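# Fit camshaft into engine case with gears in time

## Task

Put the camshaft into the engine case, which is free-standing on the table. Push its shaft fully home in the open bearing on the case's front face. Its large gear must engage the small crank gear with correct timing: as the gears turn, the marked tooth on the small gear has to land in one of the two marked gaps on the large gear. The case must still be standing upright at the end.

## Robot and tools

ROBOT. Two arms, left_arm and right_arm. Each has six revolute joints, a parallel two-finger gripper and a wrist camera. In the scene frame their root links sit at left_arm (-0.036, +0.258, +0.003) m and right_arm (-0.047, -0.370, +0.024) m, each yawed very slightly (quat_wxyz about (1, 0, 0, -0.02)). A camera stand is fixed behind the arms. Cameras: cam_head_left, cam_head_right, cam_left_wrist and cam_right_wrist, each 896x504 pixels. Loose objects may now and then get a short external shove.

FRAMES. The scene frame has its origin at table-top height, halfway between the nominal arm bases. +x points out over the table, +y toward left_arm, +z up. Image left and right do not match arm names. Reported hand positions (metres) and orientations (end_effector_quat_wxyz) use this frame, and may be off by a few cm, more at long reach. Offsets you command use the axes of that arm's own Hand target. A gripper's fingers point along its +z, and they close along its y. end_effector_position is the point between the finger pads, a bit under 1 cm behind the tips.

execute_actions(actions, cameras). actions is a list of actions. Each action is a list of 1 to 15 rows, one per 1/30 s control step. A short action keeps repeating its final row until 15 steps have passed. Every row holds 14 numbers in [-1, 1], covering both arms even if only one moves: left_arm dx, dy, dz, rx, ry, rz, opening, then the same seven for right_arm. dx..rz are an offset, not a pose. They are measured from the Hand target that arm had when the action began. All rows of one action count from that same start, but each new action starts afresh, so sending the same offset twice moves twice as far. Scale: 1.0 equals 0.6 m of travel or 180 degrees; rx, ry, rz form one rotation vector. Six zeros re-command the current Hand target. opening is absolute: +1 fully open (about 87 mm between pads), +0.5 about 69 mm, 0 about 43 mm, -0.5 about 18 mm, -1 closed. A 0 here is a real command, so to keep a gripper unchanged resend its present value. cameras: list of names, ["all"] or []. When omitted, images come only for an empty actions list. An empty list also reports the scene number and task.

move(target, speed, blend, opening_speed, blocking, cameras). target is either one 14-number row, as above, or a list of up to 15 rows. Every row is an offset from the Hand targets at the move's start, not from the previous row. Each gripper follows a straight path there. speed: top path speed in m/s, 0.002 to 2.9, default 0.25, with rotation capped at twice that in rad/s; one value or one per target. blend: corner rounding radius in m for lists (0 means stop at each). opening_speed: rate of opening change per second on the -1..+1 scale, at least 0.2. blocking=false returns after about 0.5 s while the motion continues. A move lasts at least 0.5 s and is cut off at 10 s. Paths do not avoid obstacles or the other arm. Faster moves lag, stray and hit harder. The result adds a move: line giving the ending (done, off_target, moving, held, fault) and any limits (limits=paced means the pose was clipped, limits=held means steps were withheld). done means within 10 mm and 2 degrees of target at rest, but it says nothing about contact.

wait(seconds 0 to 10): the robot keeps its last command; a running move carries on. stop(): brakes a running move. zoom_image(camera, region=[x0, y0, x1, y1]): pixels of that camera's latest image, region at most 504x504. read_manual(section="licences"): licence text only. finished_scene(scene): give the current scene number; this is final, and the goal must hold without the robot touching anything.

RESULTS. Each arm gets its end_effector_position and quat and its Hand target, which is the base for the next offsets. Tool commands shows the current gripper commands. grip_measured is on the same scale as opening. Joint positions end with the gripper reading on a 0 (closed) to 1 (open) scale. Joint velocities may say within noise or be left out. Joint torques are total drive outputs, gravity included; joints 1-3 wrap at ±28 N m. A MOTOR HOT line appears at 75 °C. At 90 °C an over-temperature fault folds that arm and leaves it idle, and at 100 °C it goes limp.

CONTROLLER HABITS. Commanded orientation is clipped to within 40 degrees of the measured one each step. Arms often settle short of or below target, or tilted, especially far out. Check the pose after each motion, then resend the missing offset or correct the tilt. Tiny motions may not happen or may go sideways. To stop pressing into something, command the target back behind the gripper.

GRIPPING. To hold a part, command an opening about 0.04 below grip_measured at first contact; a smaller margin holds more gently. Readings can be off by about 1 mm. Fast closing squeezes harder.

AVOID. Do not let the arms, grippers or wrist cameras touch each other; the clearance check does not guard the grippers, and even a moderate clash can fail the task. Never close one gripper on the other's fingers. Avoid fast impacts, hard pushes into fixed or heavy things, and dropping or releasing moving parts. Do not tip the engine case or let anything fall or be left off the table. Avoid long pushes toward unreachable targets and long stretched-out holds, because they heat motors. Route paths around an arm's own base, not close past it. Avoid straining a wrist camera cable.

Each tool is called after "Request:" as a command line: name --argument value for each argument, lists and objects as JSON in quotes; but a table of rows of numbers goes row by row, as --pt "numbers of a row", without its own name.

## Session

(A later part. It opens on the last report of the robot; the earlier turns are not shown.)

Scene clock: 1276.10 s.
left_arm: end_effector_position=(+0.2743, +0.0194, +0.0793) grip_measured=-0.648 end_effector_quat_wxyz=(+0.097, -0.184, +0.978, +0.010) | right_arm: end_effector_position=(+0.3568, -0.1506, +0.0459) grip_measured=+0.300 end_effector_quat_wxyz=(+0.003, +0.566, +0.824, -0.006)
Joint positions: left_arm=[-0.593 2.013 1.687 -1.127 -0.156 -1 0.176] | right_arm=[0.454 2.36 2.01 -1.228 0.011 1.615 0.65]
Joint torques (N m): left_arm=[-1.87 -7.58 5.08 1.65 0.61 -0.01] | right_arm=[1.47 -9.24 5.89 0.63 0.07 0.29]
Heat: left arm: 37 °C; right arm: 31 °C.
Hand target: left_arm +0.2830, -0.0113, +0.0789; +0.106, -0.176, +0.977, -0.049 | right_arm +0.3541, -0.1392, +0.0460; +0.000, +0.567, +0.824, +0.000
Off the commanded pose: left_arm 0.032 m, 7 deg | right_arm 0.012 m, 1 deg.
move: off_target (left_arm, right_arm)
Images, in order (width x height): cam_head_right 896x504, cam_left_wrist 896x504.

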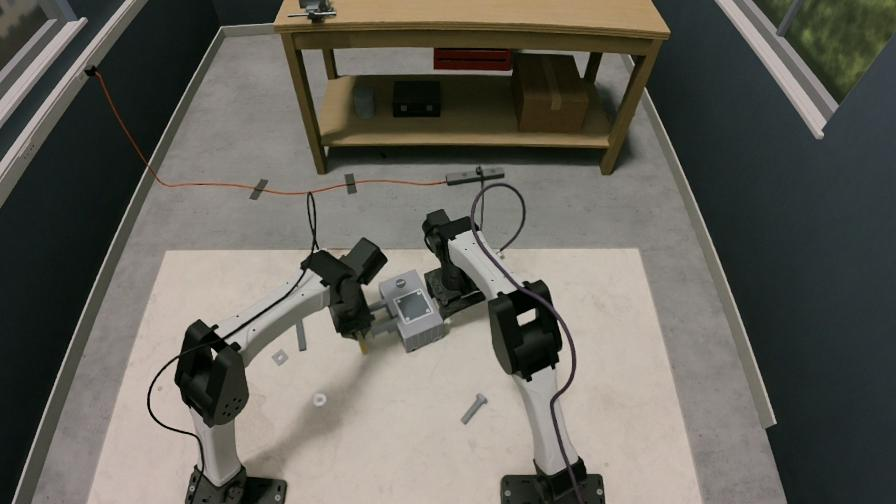

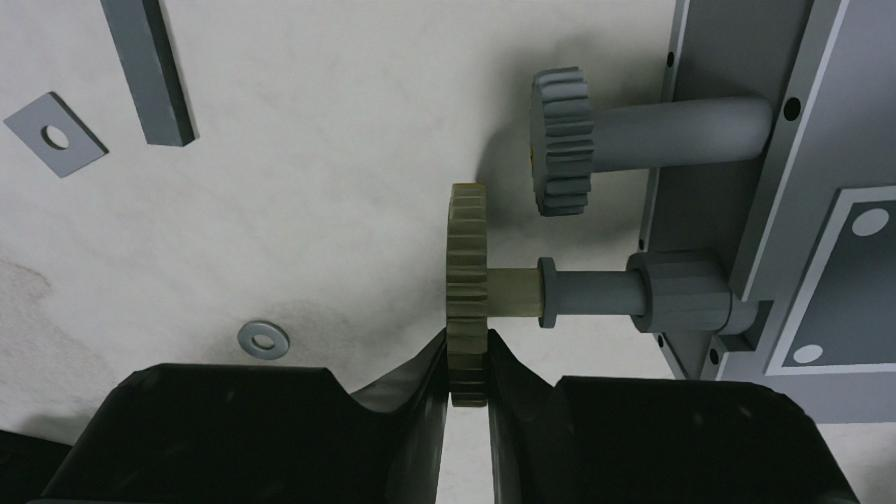

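Request:
move --target '[0.0,0.0,0.017,0.01,0,-0.004,-0.75,0,0,0,0,0,0,0.3]' --speed 0.05 --cameras '["cam_head_right","cam_left_wrist"]'

Request:
zoom_image --camera "cam_left_wrist" --region '[430, 30, 706, 350]'

Request:
zoom_image --camera "cam_head_right" --region '[340, 290, 410, 360]'

Scene clock: 1282.93 s.
left_arm: end_effector_position=(+0.2735, +0.0193, +0.0774) grip_measured=-0.648 end_effector_quat_wxyz=(+0.103, -0.184, +0.977, +0.002) | right_arm: end_effector_position=(+0.3569, -0.1507, +0.0459) grip_measured=+0.300 end_effector_quat_wxyz=(+0.003, +0.566, +0.824, -0.007)
Joint positions: left_arm=[-0.593 1.99 1.644 -1.086 -0.153 -1 0.176] | right_arm=[0.454 2.36 2.01 -1.228 0.012 1.616 0.65]
Joint torques (N m): left_arm=[-1.07 -6.63 3.59 2 0.77 -0.01] | right_arm=[1.5 -9.25 5.98 0.63 0.06 0.31]
Heat: left arm: 37 °C; right arm: 31 °C.
Hand target: left_arm +0.2852, -0.0119, +0.0689; +0.108, -0.181, +0.975, -0.065 | right_arm +0.3541, -0.1392, +0.0460; +0.000, +0.567, +0.824, +0.000
Off the commanded pose: left_arm 0.034 m, 8 deg | right_arm 0.012 m, 1 deg.
move: off_target (left_arm, right_arm)
Images, in order (width x height): cam_head_right 896x504, cam_left_wrist 896x504.

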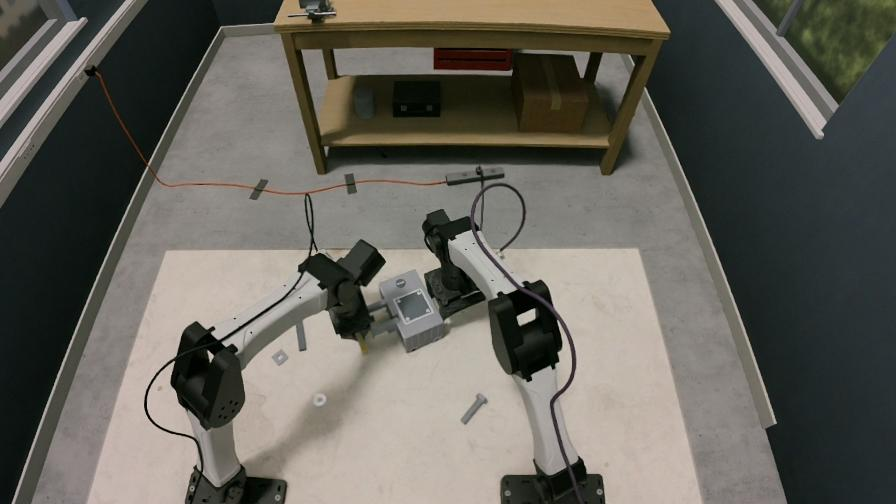

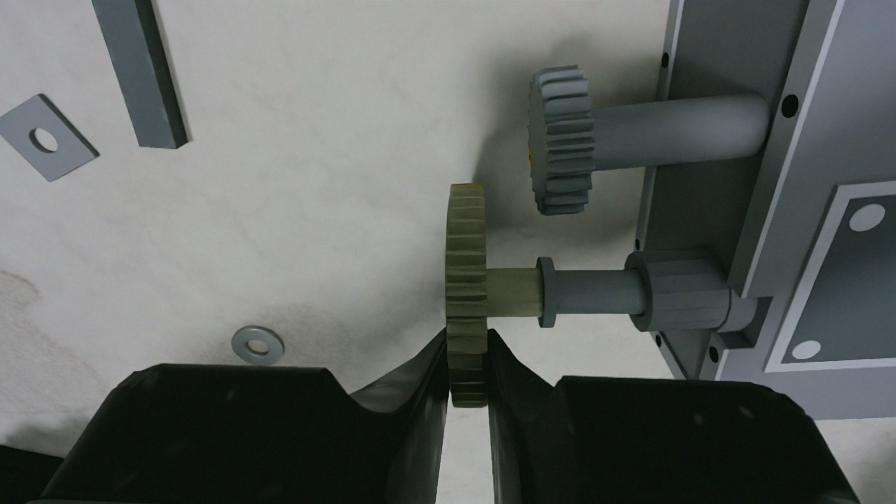

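Scaled by 1.575 from the camera's 896x504 image, which has a finer 1280x720 frame.

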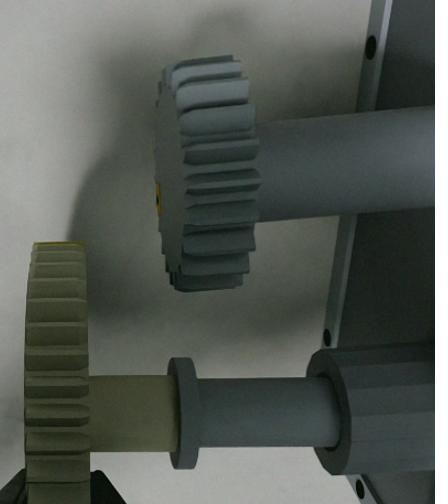

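Scaled by 7.200 from the camera's 896x504 image, which has a finer 1280x720 frame.

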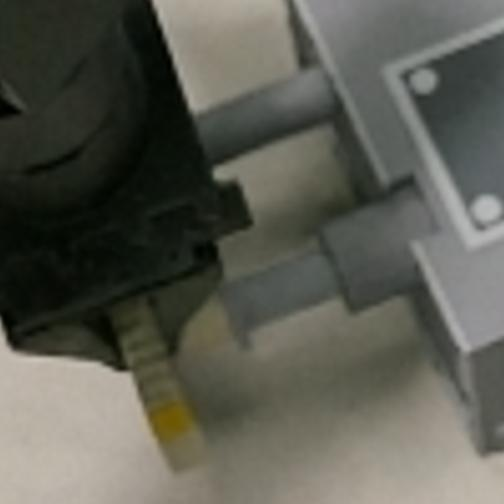

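Request:
move --target '[0.0,-0.025,0.0,0,0,0,-0.75,0,0,0,0,0,0,0.3]' --speed 0.05 --cameras '["cam_head_right","cam_left_wrist"]'

Request:
zoom_image --camera "cam_left_wrist" --region '[430, 30, 706, 350]'

Request:
zoom_image --camera "cam_head_right" --region '[340, 290, 410, 360]'

Scene clock: 1289.33 s.
left_arm: end_effector_position=(+0.2740, +0.0188, +0.0781) grip_measured=-0.648 end_effector_quat_wxyz=(+0.098, -0.187, +0.977, +0.006) | right_arm: end_effector_position=(+0.3569, -0.1507, +0.0459) grip_measured=+0.300 end_effector_quat_wxyz=(+0.003, +0.566, +0.824, -0.007)
Joint positions: left_arm=[-0.593 2.006 1.671 -1.111 -0.153 -1.006 0.176] | right_arm=[0.454 2.36 2.01 -1.228 0.012 1.616 0.65]
Joint torques (N m): left_arm=[-2.58 -5.12 7.06 1.93 0.75 -0.11] | right_arm=[1.54 -9.24 5.94 0.64 0.05 0.3]
Heat: left arm: 36 °C; right arm: 31 °C.
Hand target: left_arm +0.2903, -0.0258, +0.0714; +0.108, -0.181, +0.975, -0.065 | right_arm +0.3541, -0.1392, +0.0460; +0.000, +0.567, +0.824, +0.000
Off the commanded pose: left_arm 0.048 m, 8 deg | right_arm 0.012 m, 1 deg.
move: off_target (left_arm, right_arm)
Images, in order (width x height): cam_head_right 896x504, cam_left_wrist 896x504.

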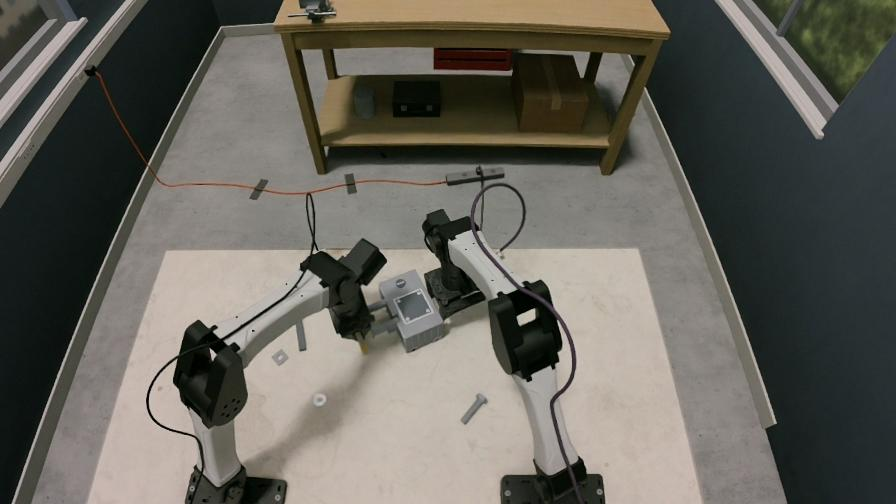

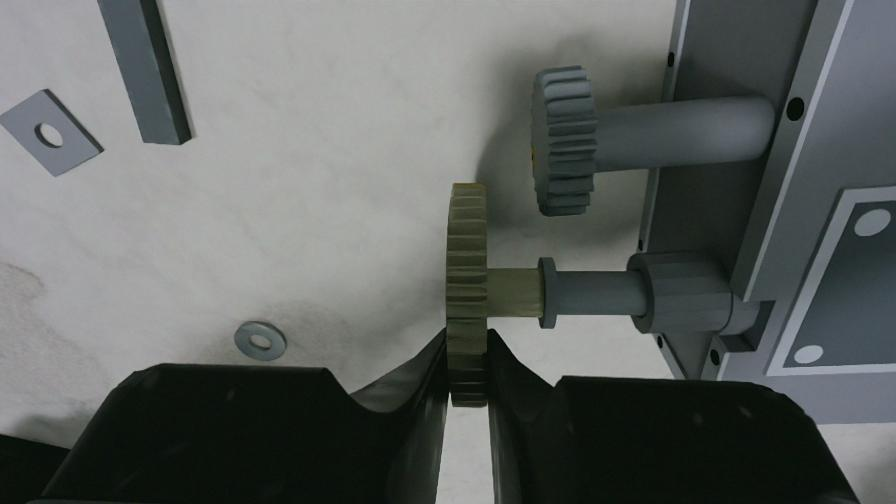

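Scaled by 1.575 from the camera's 896x504 image, which has a finer 1280x720 frame.

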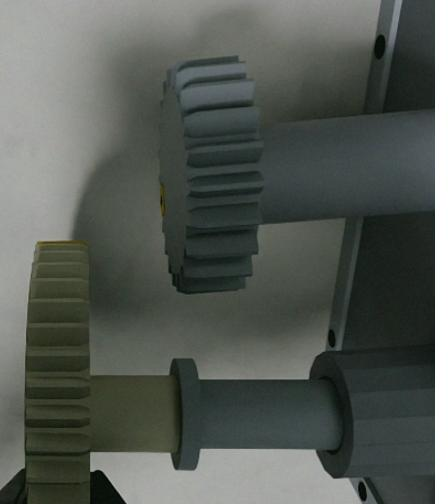

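Scaled by 7.200 from the camera's 896x504 image, which has a finer 1280x720 frame.

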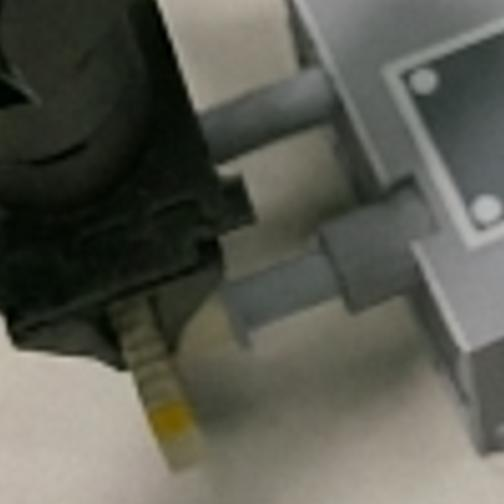

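Request:
move --pt "0.0 0.015 0.0 0 0 0 -0.75 0 0 0 0 0 0 0.3" --pt "-0.0023 0.015 0.0 0 0.022 0 -0.75 0 0 0 0 0 0 0.3" --pt "0.0023 0.01 0.0 0 -0.022 0 -0.75 0 0 0 0 0 0 0.3" --pt "-0.0023 0.005 0.0 0 0.022 0 -0.75 0 0 0 0 0 0 0.3" --pt "0.0 0.0 0.0 0 0 0 -0.75 0 0 0 0 0 0 0.3" --speed 0.06 --cameras '["cam_head_right","cam_left_wrist"]'

Request:
zoom_image --camera "cam_left_wrist" --region '[430, 30, 706, 350]'

Request:
zoom_image --camera "cam_head_right" --region '[340, 290, 410, 360]'

Scene clock: 1311.63 s.
left_arm: end_effector_position=(+0.2723, +0.0179, +0.0773) grip_measured=-0.648 end_effector_quat_wxyz=(+0.076, -0.192, +0.978, +0.010) | right_arm: end_effector_position=(+0.3569, -0.1507, +0.0459) grip_measured=+0.300 end_effector_quat_wxyz=(+0.003, +0.566, +0.824, -0.007)
Joint positions: left_arm=[-0.584 2.038 1.714 -1.157 -0.124 -1.01 0.176] | right_arm=[0.454 2.36 2.01 -1.228 0.012 1.616 0.65]
Joint torques (N m): left_arm=[-3.3 -7.39 4.23 2.24 0.48 -0.08] | right_arm=[1.51 -9.28 5.96 0.63 0.07 0.31]
Heat: left arm: 34 °C; right arm: 32 °C.
Hand target: left_arm +0.2904, -0.0258, +0.0715; +0.108, -0.181, +0.975, -0.065 | right_arm +0.3541, -0.1392, +0.0460; +0.000, +0.567, +0.824, +0.000
Off the commanded pose: left_arm 0.048 m, 9 deg | right_arm 0.012 m, 1 deg.
move: off_target (left_arm, right_arm)
Images, in order (width x height): cam_head_right 896x504, cam_left_wrist 896x504.

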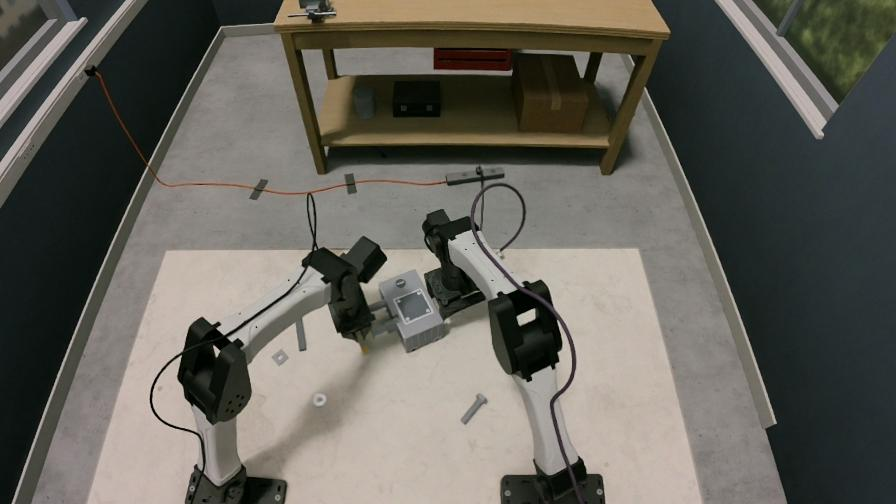

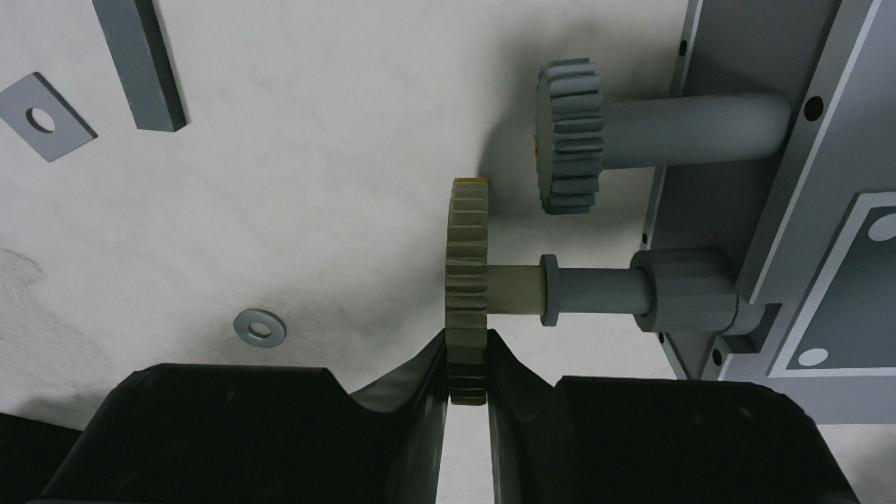

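Scaled by 1.575 from the camera's 896x504 image, which has a finer 1280x720 frame.

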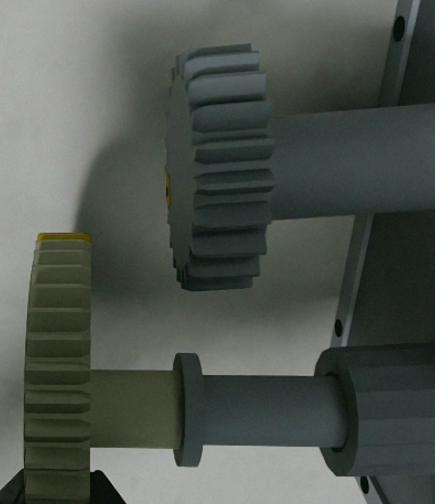

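Scaled by 7.200 from the camera's 896x504 image, which has a finer 1280x720 frame.

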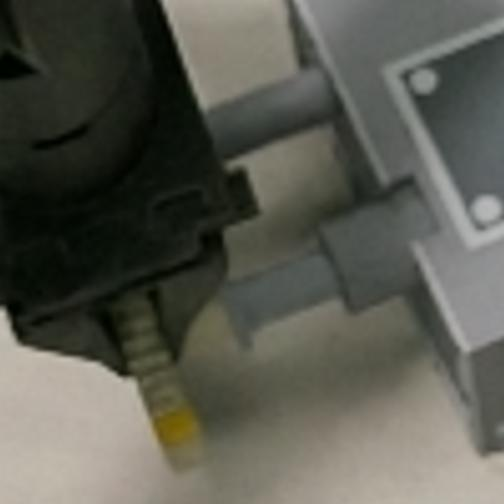

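Request:
move --target '[0.0,0.072,-0.012,0,0,0,-0.55,0,0,0,0,0,0,0.3]' --speed 0.08 --opening_speed 0.3 --cameras '["cam_head_right","cam_left_wrist"]'

Request:
zoom_image --camera "cam_left_wrist" --region '[430, 30, 706, 350]'

Request:
zoom_image --camera "cam_head_right" --region '[340, 290, 410, 360]'

Scene clock: 1323.60 s.
left_arm: end_effector_position=(+0.2672, +0.0171, +0.0602) grip_measured=-0.550 end_effector_quat_wxyz=(+0.092, -0.179, +0.978, -0.043) | right_arm: end_effector_position=(+0.3569, -0.1507, +0.0459) grip_measured=+0.300 end_effector_quat_wxyz=(+0.003, +0.566, +0.824, -0.007)
Joint positions: left_arm=[-0.572 1.939 1.496 -0.936 -0.071 -0.971 0.225] | right_arm=[0.454 2.36 2.01 -1.228 0.012 1.616 0.65]
Joint torques (N m): left_arm=[0.27 -9.68 4.85 1.09 0.08 0.04] | right_arm=[1.48 -9.2 5.94 0.62 0.06 0.3]
Heat: left arm: 35 °C; right arm: 32 °C.
Hand target: left_arm +0.2740, +0.0148, +0.0713; +0.108, -0.181, +0.975, -0.065 | right_arm +0.3541, -0.1392, +0.0460; +0.000, +0.567, +0.824, +0.000
Off the commanded pose: left_arm 0.013 m, 3 deg | right_arm 0.012 m, 1 deg.
move: off_target (left_arm, right_arm)
Images, in order (width x height): cam_head_right 896x504, cam_left_wrist 896x504.

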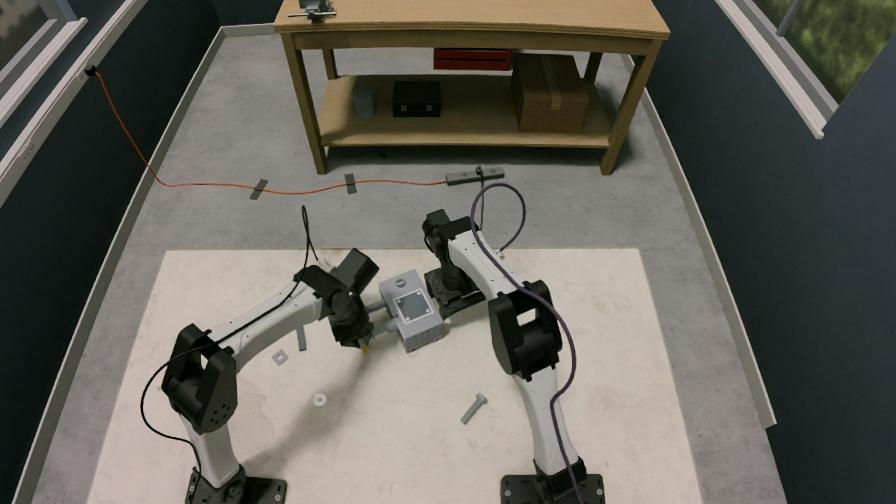

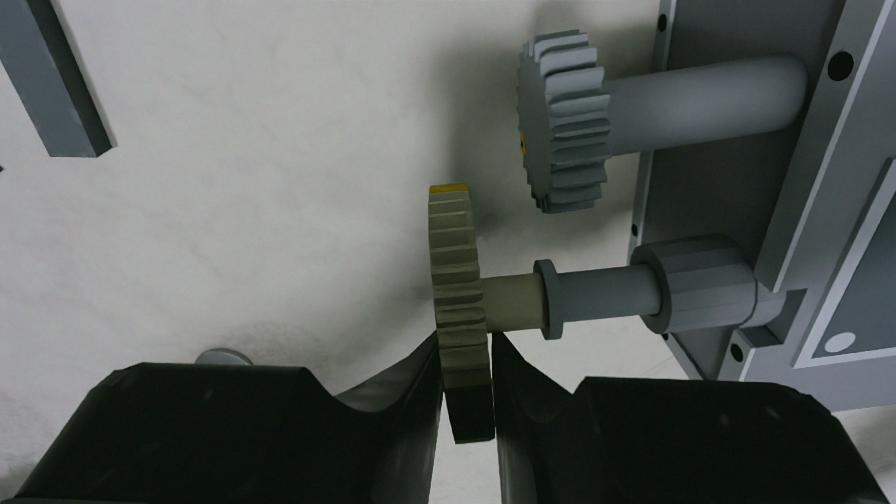

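Scaled by 1.575 from the camera's 896x504 image, which has a finer 1280x720 frame.

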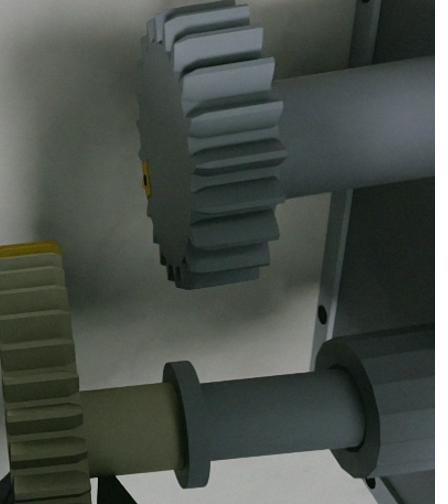

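Scaled by 7.200 from the camera's 896x504 image, which has a finer 1280x720 frame.

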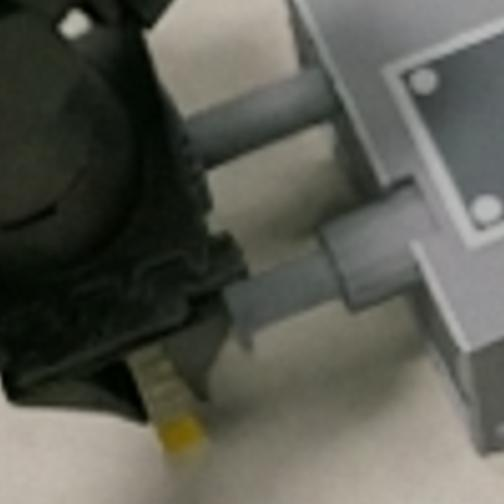

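Request:
move --target '[0.0,0.0,-0.03,-0.03,0,0,-0.55,0,0,0,0,0,0,0.3]' --speed 0.06 --cameras '["cam_head_right","cam_left_wrist"]'

Request:
zoom_image --camera "cam_head_right" --region '[340, 290, 410, 360]'

Scene clock: 1332.73 s.
left_arm: end_effector_position=(+0.2691, +0.0180, +0.0893) grip_measured=-0.550 end_effector_quat_wxyz=(+0.099, -0.186, +0.977, -0.027) | right_arm: end_effector_position=(+0.3569, -0.1507, +0.0459) grip_measured=+0.300 end_effector_quat_wxyz=(+0.003, +0.566, +0.824, -0.007)
Joint positions: left_arm=[-0.582 1.939 1.616 -1.072 -0.106 -0.992 0.225] | right_arm=[0.454 2.36 2.01 -1.228 0.012 1.616 0.65]
Joint torques (N m): left_arm=[-1.05 -6.05 7.13 0.63 -0.17 -0.08] | right_arm=[1.54 -9.25 5.98 0.64 0.07 0.28]
Heat: left arm: 35 °C; right arm: 32 °C.
Hand target: left_arm +0.2698, +0.0164, +0.0888; +0.099, -0.186, +0.977, -0.019 | right_arm +0.3541, -0.1392, +0.0460; +0.000, +0.567, +0.824, +0.000
Off the commanded pose: left_arm 0.002 m, 1 deg | right_arm 0.012 m, 1 deg.
move: off_target (right_arm)
Images, in order (width x height): cam_head_right 896x504, cam_left_wrist 896x504.

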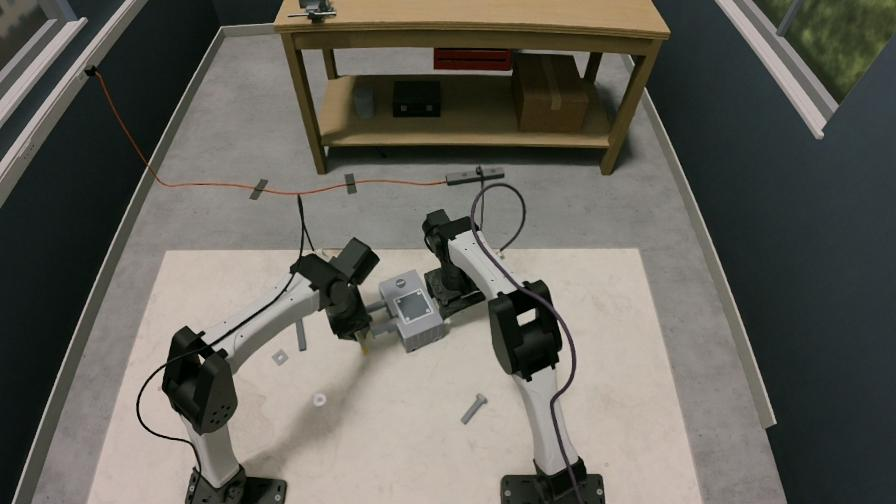

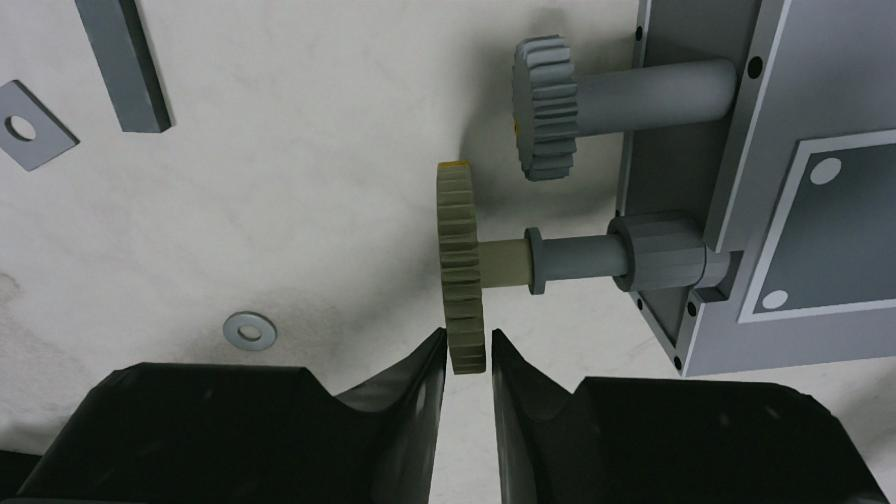

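Scaled by 7.200 from the camera's 896x504 image, which has a finer 1280x720 frame.

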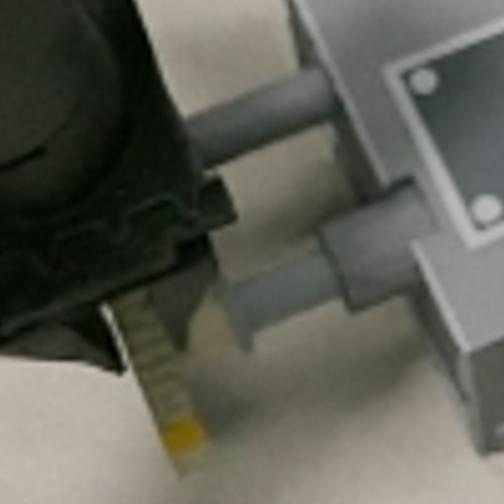

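Request:
move --pt "0.0 0.0 -0.167 0 0 0 -0.55 0 0 0 0 0 0 0.3" --pt "-0.043 0.169 -0.142 0.3987 -0.321 0.3553 -1 0 0 0 0 0 0 0.3" --speed '[0.12,0.25]' --cameras '["all"]'

Request:
zoom_image --camera "cam_head_right" --region '[340, 290, 410, 360]'

Scene clock: 1357.90 s.
left_arm: end_effector_position=(+0.2403, +0.1187, +0.1717) grip_measured=-1.000 end_effector_quat_wxyz=(+0.580, +0.404, +0.582, -0.402) | right_arm: end_effector_position=(+0.3569, -0.1507, +0.0459) grip_measured=+0.300 end_effector_quat_wxyz=(+0.003, +0.566, +0.824, -0.007)
Joint positions: left_arm=[0.158 1.27 0.376 0.88 1.326 0.014 0] | right_arm=[0.454 2.36 2.01 -1.228 0.012 1.616 0.65]
Joint torques (N m): left_arm=[0.18 -1.48 4.4 1.7 0.18 -0.04] | right_arm=[1.58 -9.26 5.93 0.65 0.07 0.3]
Heat: left arm: 34 °C; right arm: 33 °C.
Hand target: left_arm +0.2397, +0.1202, +0.1696; +0.581, +0.404, +0.581, -0.403 | right_arm +0.3541, -0.1392, +0.0460; +0.000, +0.567, +0.824, +0.000
Off the commanded pose: left_arm 0.003 m, 0 deg | right_arm 0.012 m, 1 deg.
move: off_target (right_arm)

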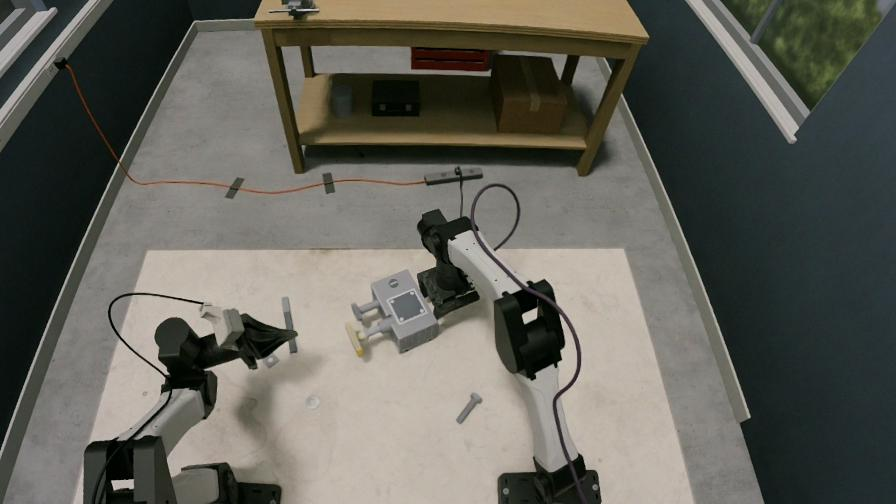

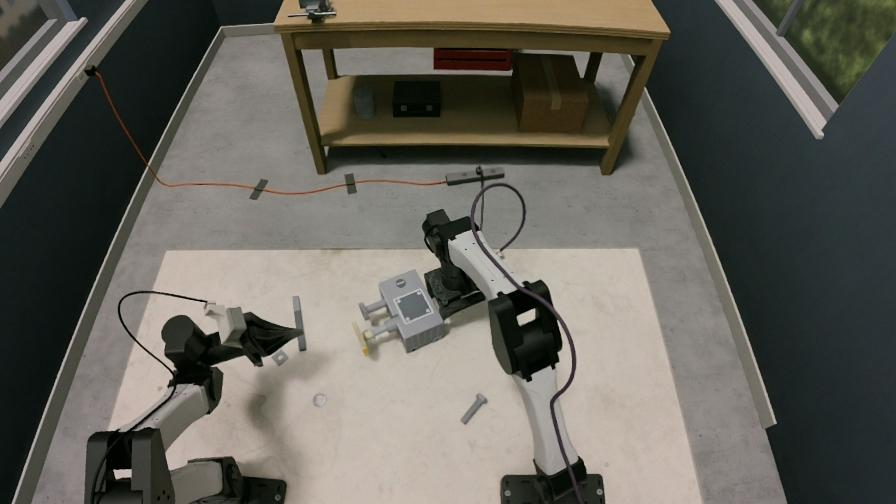

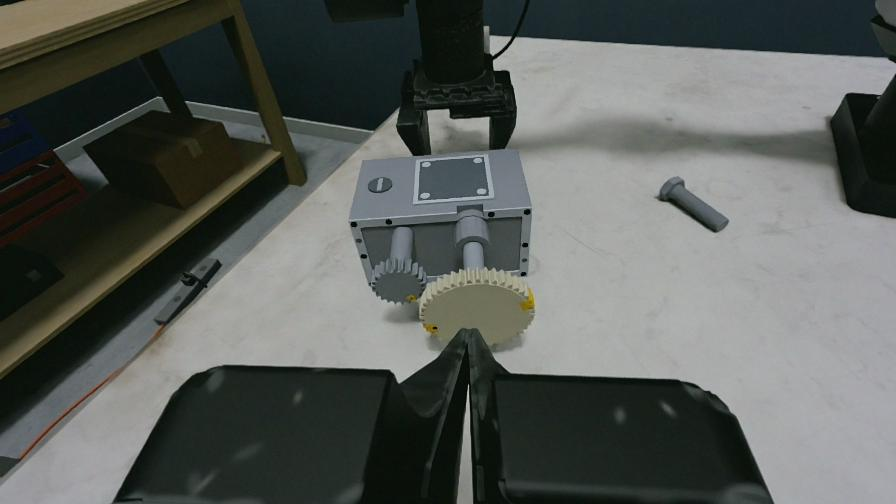

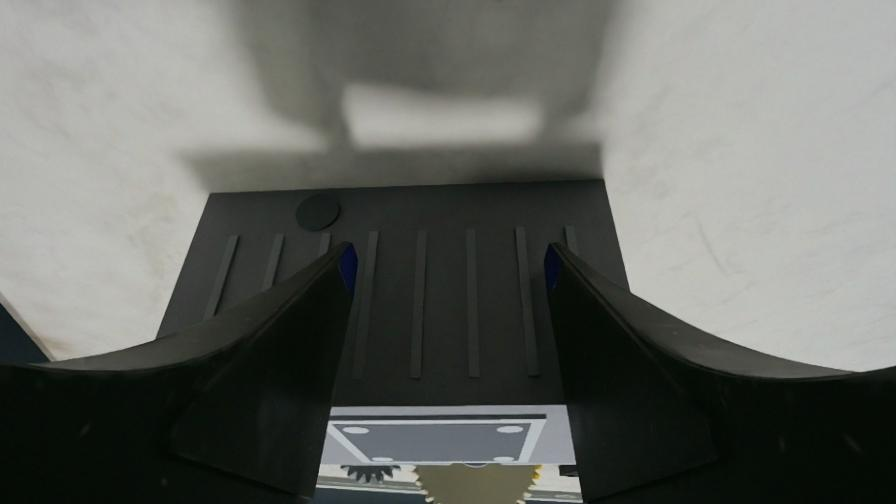

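Scaled by 7.200 from the camera's 896x504 image, which has a finer 1280x720 frame.

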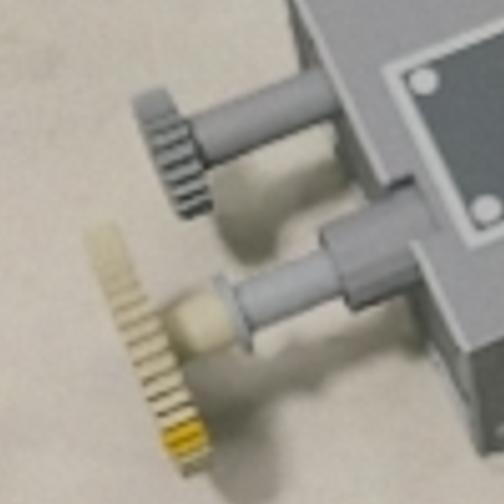

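Request:
zoom_image --camera "cam_left_wrist" --region '[355, 200, 545, 355]'

Scaled by 2.653 from the camera's 896x504 image, which has a finer 1280x720 frame.

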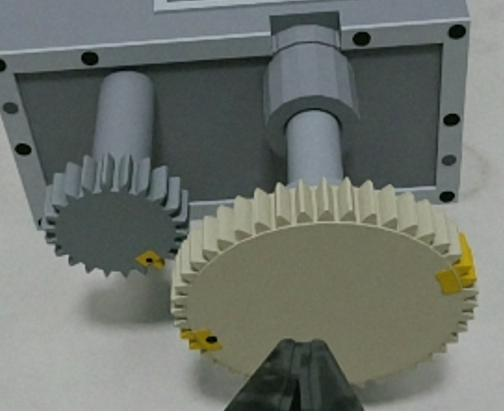

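Request:
move --target '[0.158,0.004,0.037,0,0,0,-1,0,0,0,0,0,0,0.3]' --speed 0.15 --cameras '["cam_left_wrist"]'

Request:
zoom_image --camera "cam_left_wrist" --region '[300, 130, 600, 380]'

Scene clock: 1379.70 s.
left_arm: end_effector_position=(+0.2470, +0.1008, +0.0705) grip_measured=-1.000 end_effector_quat_wxyz=(+0.563, +0.400, +0.595, -0.412) | right_arm: end_effector_position=(+0.3569, -0.1507, +0.0459) grip_measured=+0.300 end_effector_quat_wxyz=(+0.003, +0.566, +0.824, -0.007)
Joint positions: left_arm=[0.075 1.858 0.275 1.493 1.254 0.046 0] | right_arm=[0.454 2.36 2.01 -1.228 0.012 1.616 0.65]
Joint torques (N m): left_arm=[-0.72 -3.26 1.99 2.18 0 -0.04] | right_arm=[1.55 -9.25 5.93 0.63 0.07 0.29]
Heat: left arm: 33 °C; right arm: 34 °C.
Hand target: left_arm +0.2497, +0.1003, +0.0747; +0.581, +0.404, +0.581, -0.403 | right_arm +0.3541, -0.1392, +0.0460; +0.000, +0.567, +0.824, +0.000
Off the commanded pose: left_arm 0.005 m, 3 deg | right_arm 0.012 m, 1 deg.
joint sent to its limit (left arm) — joint 4 (wrist pitch), upper limit. The joint targets still meet the commanded pose.
move: off_target (left_arm, right_arm)
Images, in order (width x height): cam_left_wrist 896x504.

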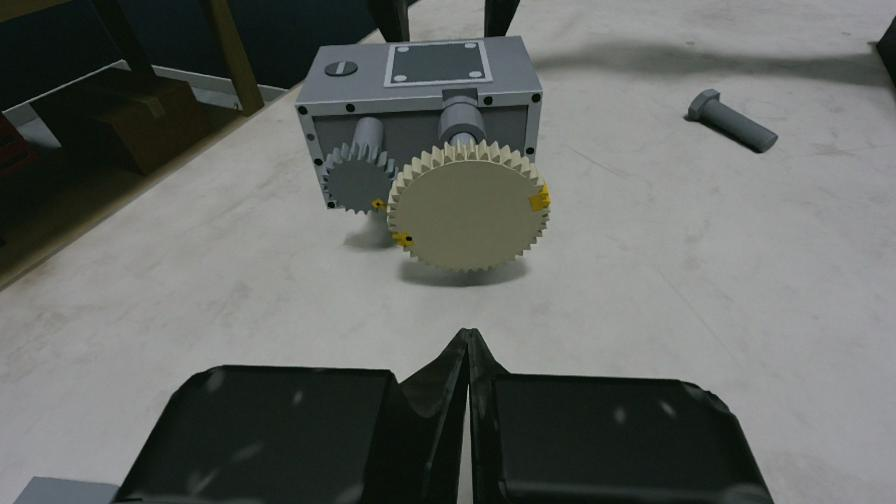

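Scaled by 1.680 from the camera's 896x504 image, which has a finer 1280x720 frame.

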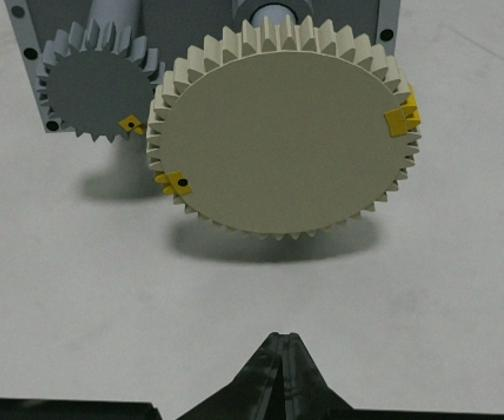

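Zoom tighter for tooth counting.

Request:
zoom_image --camera "cam_left_wrist" --region '[315, 130, 435, 250]'

Request:
zoom_image --camera "cam_left_wrist" --region '[380, 130, 560, 280]'

Scaled by 4.200 from the camera's 896x504 image, which has a finer 1280x720 frame.

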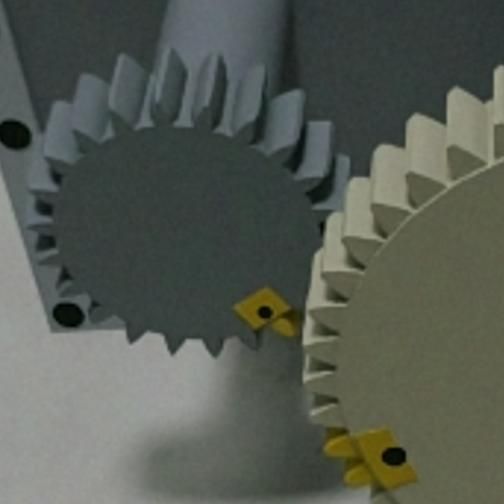

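Scaled by 2.800 from the camera's 896x504 image, which has a finer 1280x720 frame.

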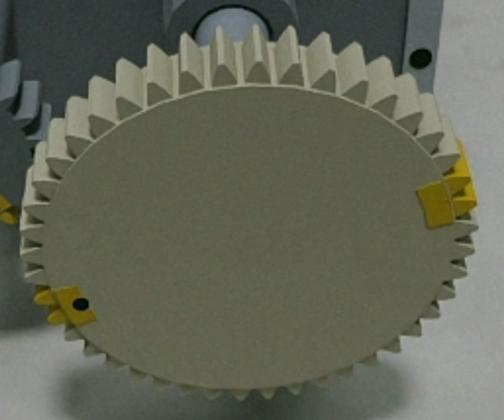

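Request:
move --target '[0.018,0.005,0.07,0,0,0,1,0,0,0,0,0,0,0.3]' --speed 0.12 --cameras '["cam_left_wrist","cam_head_right"]'

Scene clock: 1413.60 s.
left_arm: end_effector_position=(+0.2604, +0.0646, +0.0560) grip_measured=+0.982 end_effector_quat_wxyz=(+0.553, +0.400, +0.605, -0.411) | right_arm: end_effector_position=(+0.3569, -0.1507, +0.0459) grip_measured=+0.300 end_effector_quat_wxyz=(+0.003, +0.566, +0.824, -0.007)
Joint positions: left_arm=[-0.081 1.946 0.34 1.494 1.097 0.045 0.991] | right_arm=[0.454 2.36 2.01 -1.228 0.012 1.616 0.65]
Joint torques (N m): left_arm=[-1.05 -3.77 3.28 2.28 -0.01 -0.02] | right_arm=[1.5 -9.25 5.85 0.64 0.06 0.32]
Heat: left arm: 30 °C; right arm: 34 °C.
Hand target: left_arm +0.2673, +0.0620, +0.0639; +0.581, +0.404, +0.581, -0.403 | right_arm +0.3541, -0.1392, +0.0460; +0.000, +0.567, +0.824, +0.000
Off the commanded pose: left_arm 0.011 m, 4 deg | right_arm 0.012 m, 1 deg.
joint sent to its limit (left arm) — joint 4 (wrist pitch), upper limit. The joint targets still meet the commanded pose.
move: off_target (left_arm, right_arm)
Images, in order (width x height): cam_head_right 896x504, cam_left_wrist 896x504.

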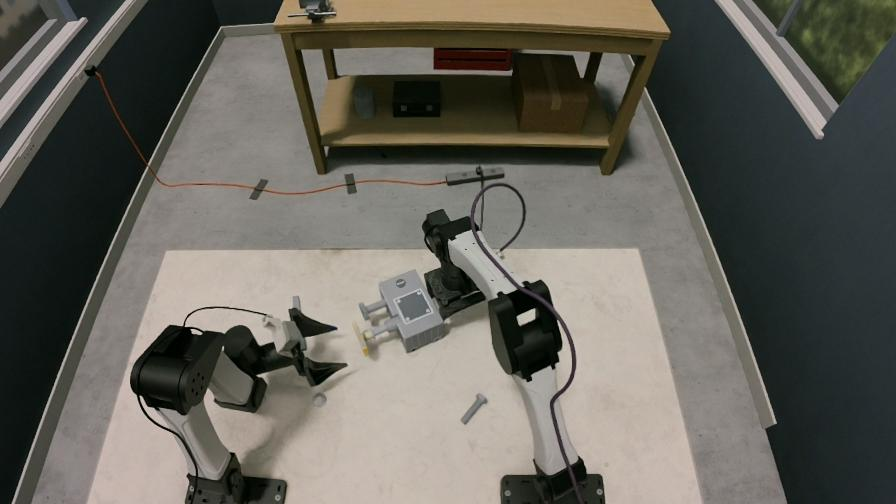

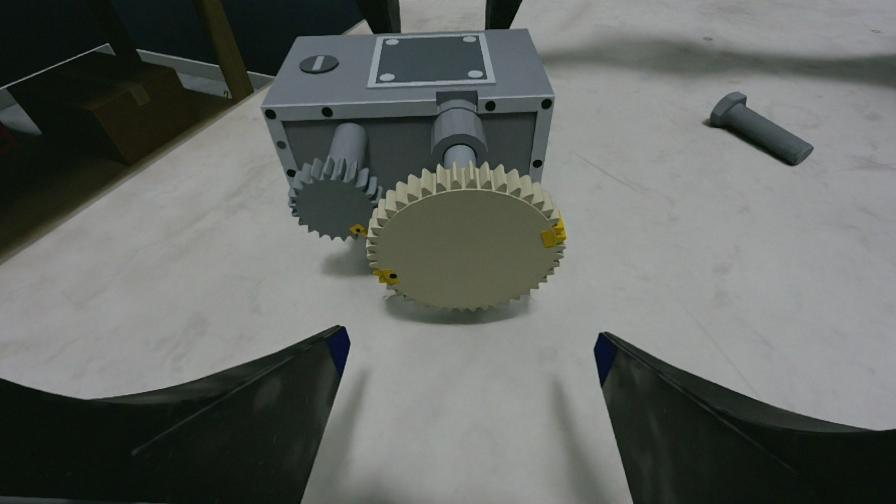

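Request:
move --target '[-0.007,0.004,0.064,0,-0.018,0,1,0,0,0,0,0,0,0.3]' --speed 0.1 --cameras '["cam_left_wrist","cam_head_right"]'

Scene clock: 1421.67 s.
left_arm: end_effector_position=(+0.2767, +0.0300, +0.0593) grip_measured=+0.982 end_effector_quat_wxyz=(+0.557, +0.401, +0.598, -0.413) | right_arm: end_effector_position=(+0.3569, -0.1507, +0.0459) grip_measured=+0.300 end_effector_quat_wxyz=(+0.003, +0.566, +0.824, -0.007)
Joint positions: left_arm=[-0.2 1.993 0.431 1.494 0.983 0.009 0.991] | right_arm=[0.454 2.36 2.01 -1.228 0.012 1.616 0.65]
Joint torques (N m): left_arm=[-0.98 -4.29 3.58 2.34 -0.04 -0.05] | right_arm=[1.51 -9.31 5.85 0.62 0.06 0.29]
Heat: left arm: 29 °C; right arm: 34 °C.
Hand target: left_arm +0.2829, +0.0269, +0.0681; +0.597, +0.392, +0.564, -0.414 | right_arm +0.3541, -0.1392, +0.0460; +0.000, +0.567, +0.824, +0.000
Off the commanded pose: left_arm 0.011 m, 6 deg | right_arm 0.012 m, 1 deg.
joint sent to its limit (left arm) — joint 4 (wrist pitch), upper limit. The joint targets are off in orientation, not in position.
move: off_target (left_arm, right_arm)
Images, in order (width x height): cam_head_right 896x504, cam_left_wrist 896x504.

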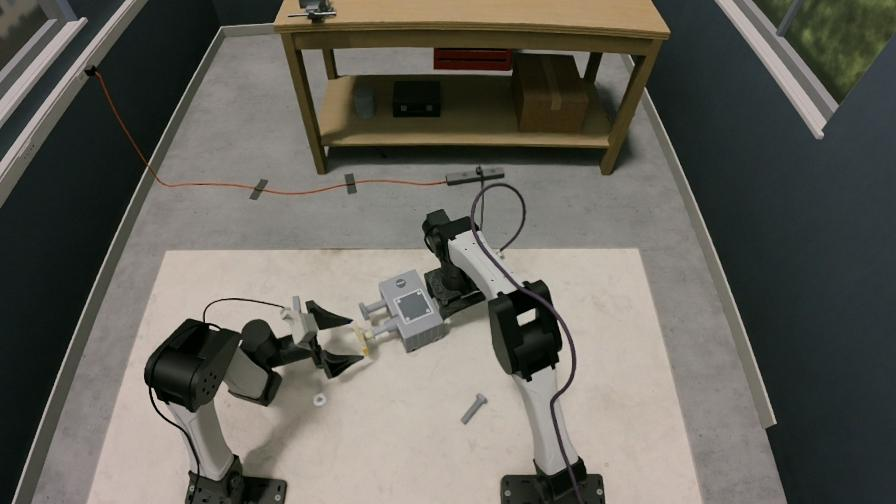

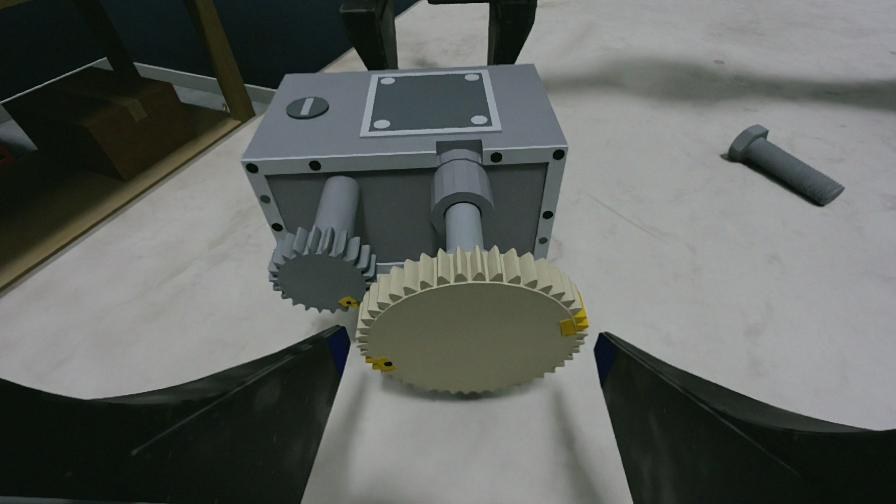

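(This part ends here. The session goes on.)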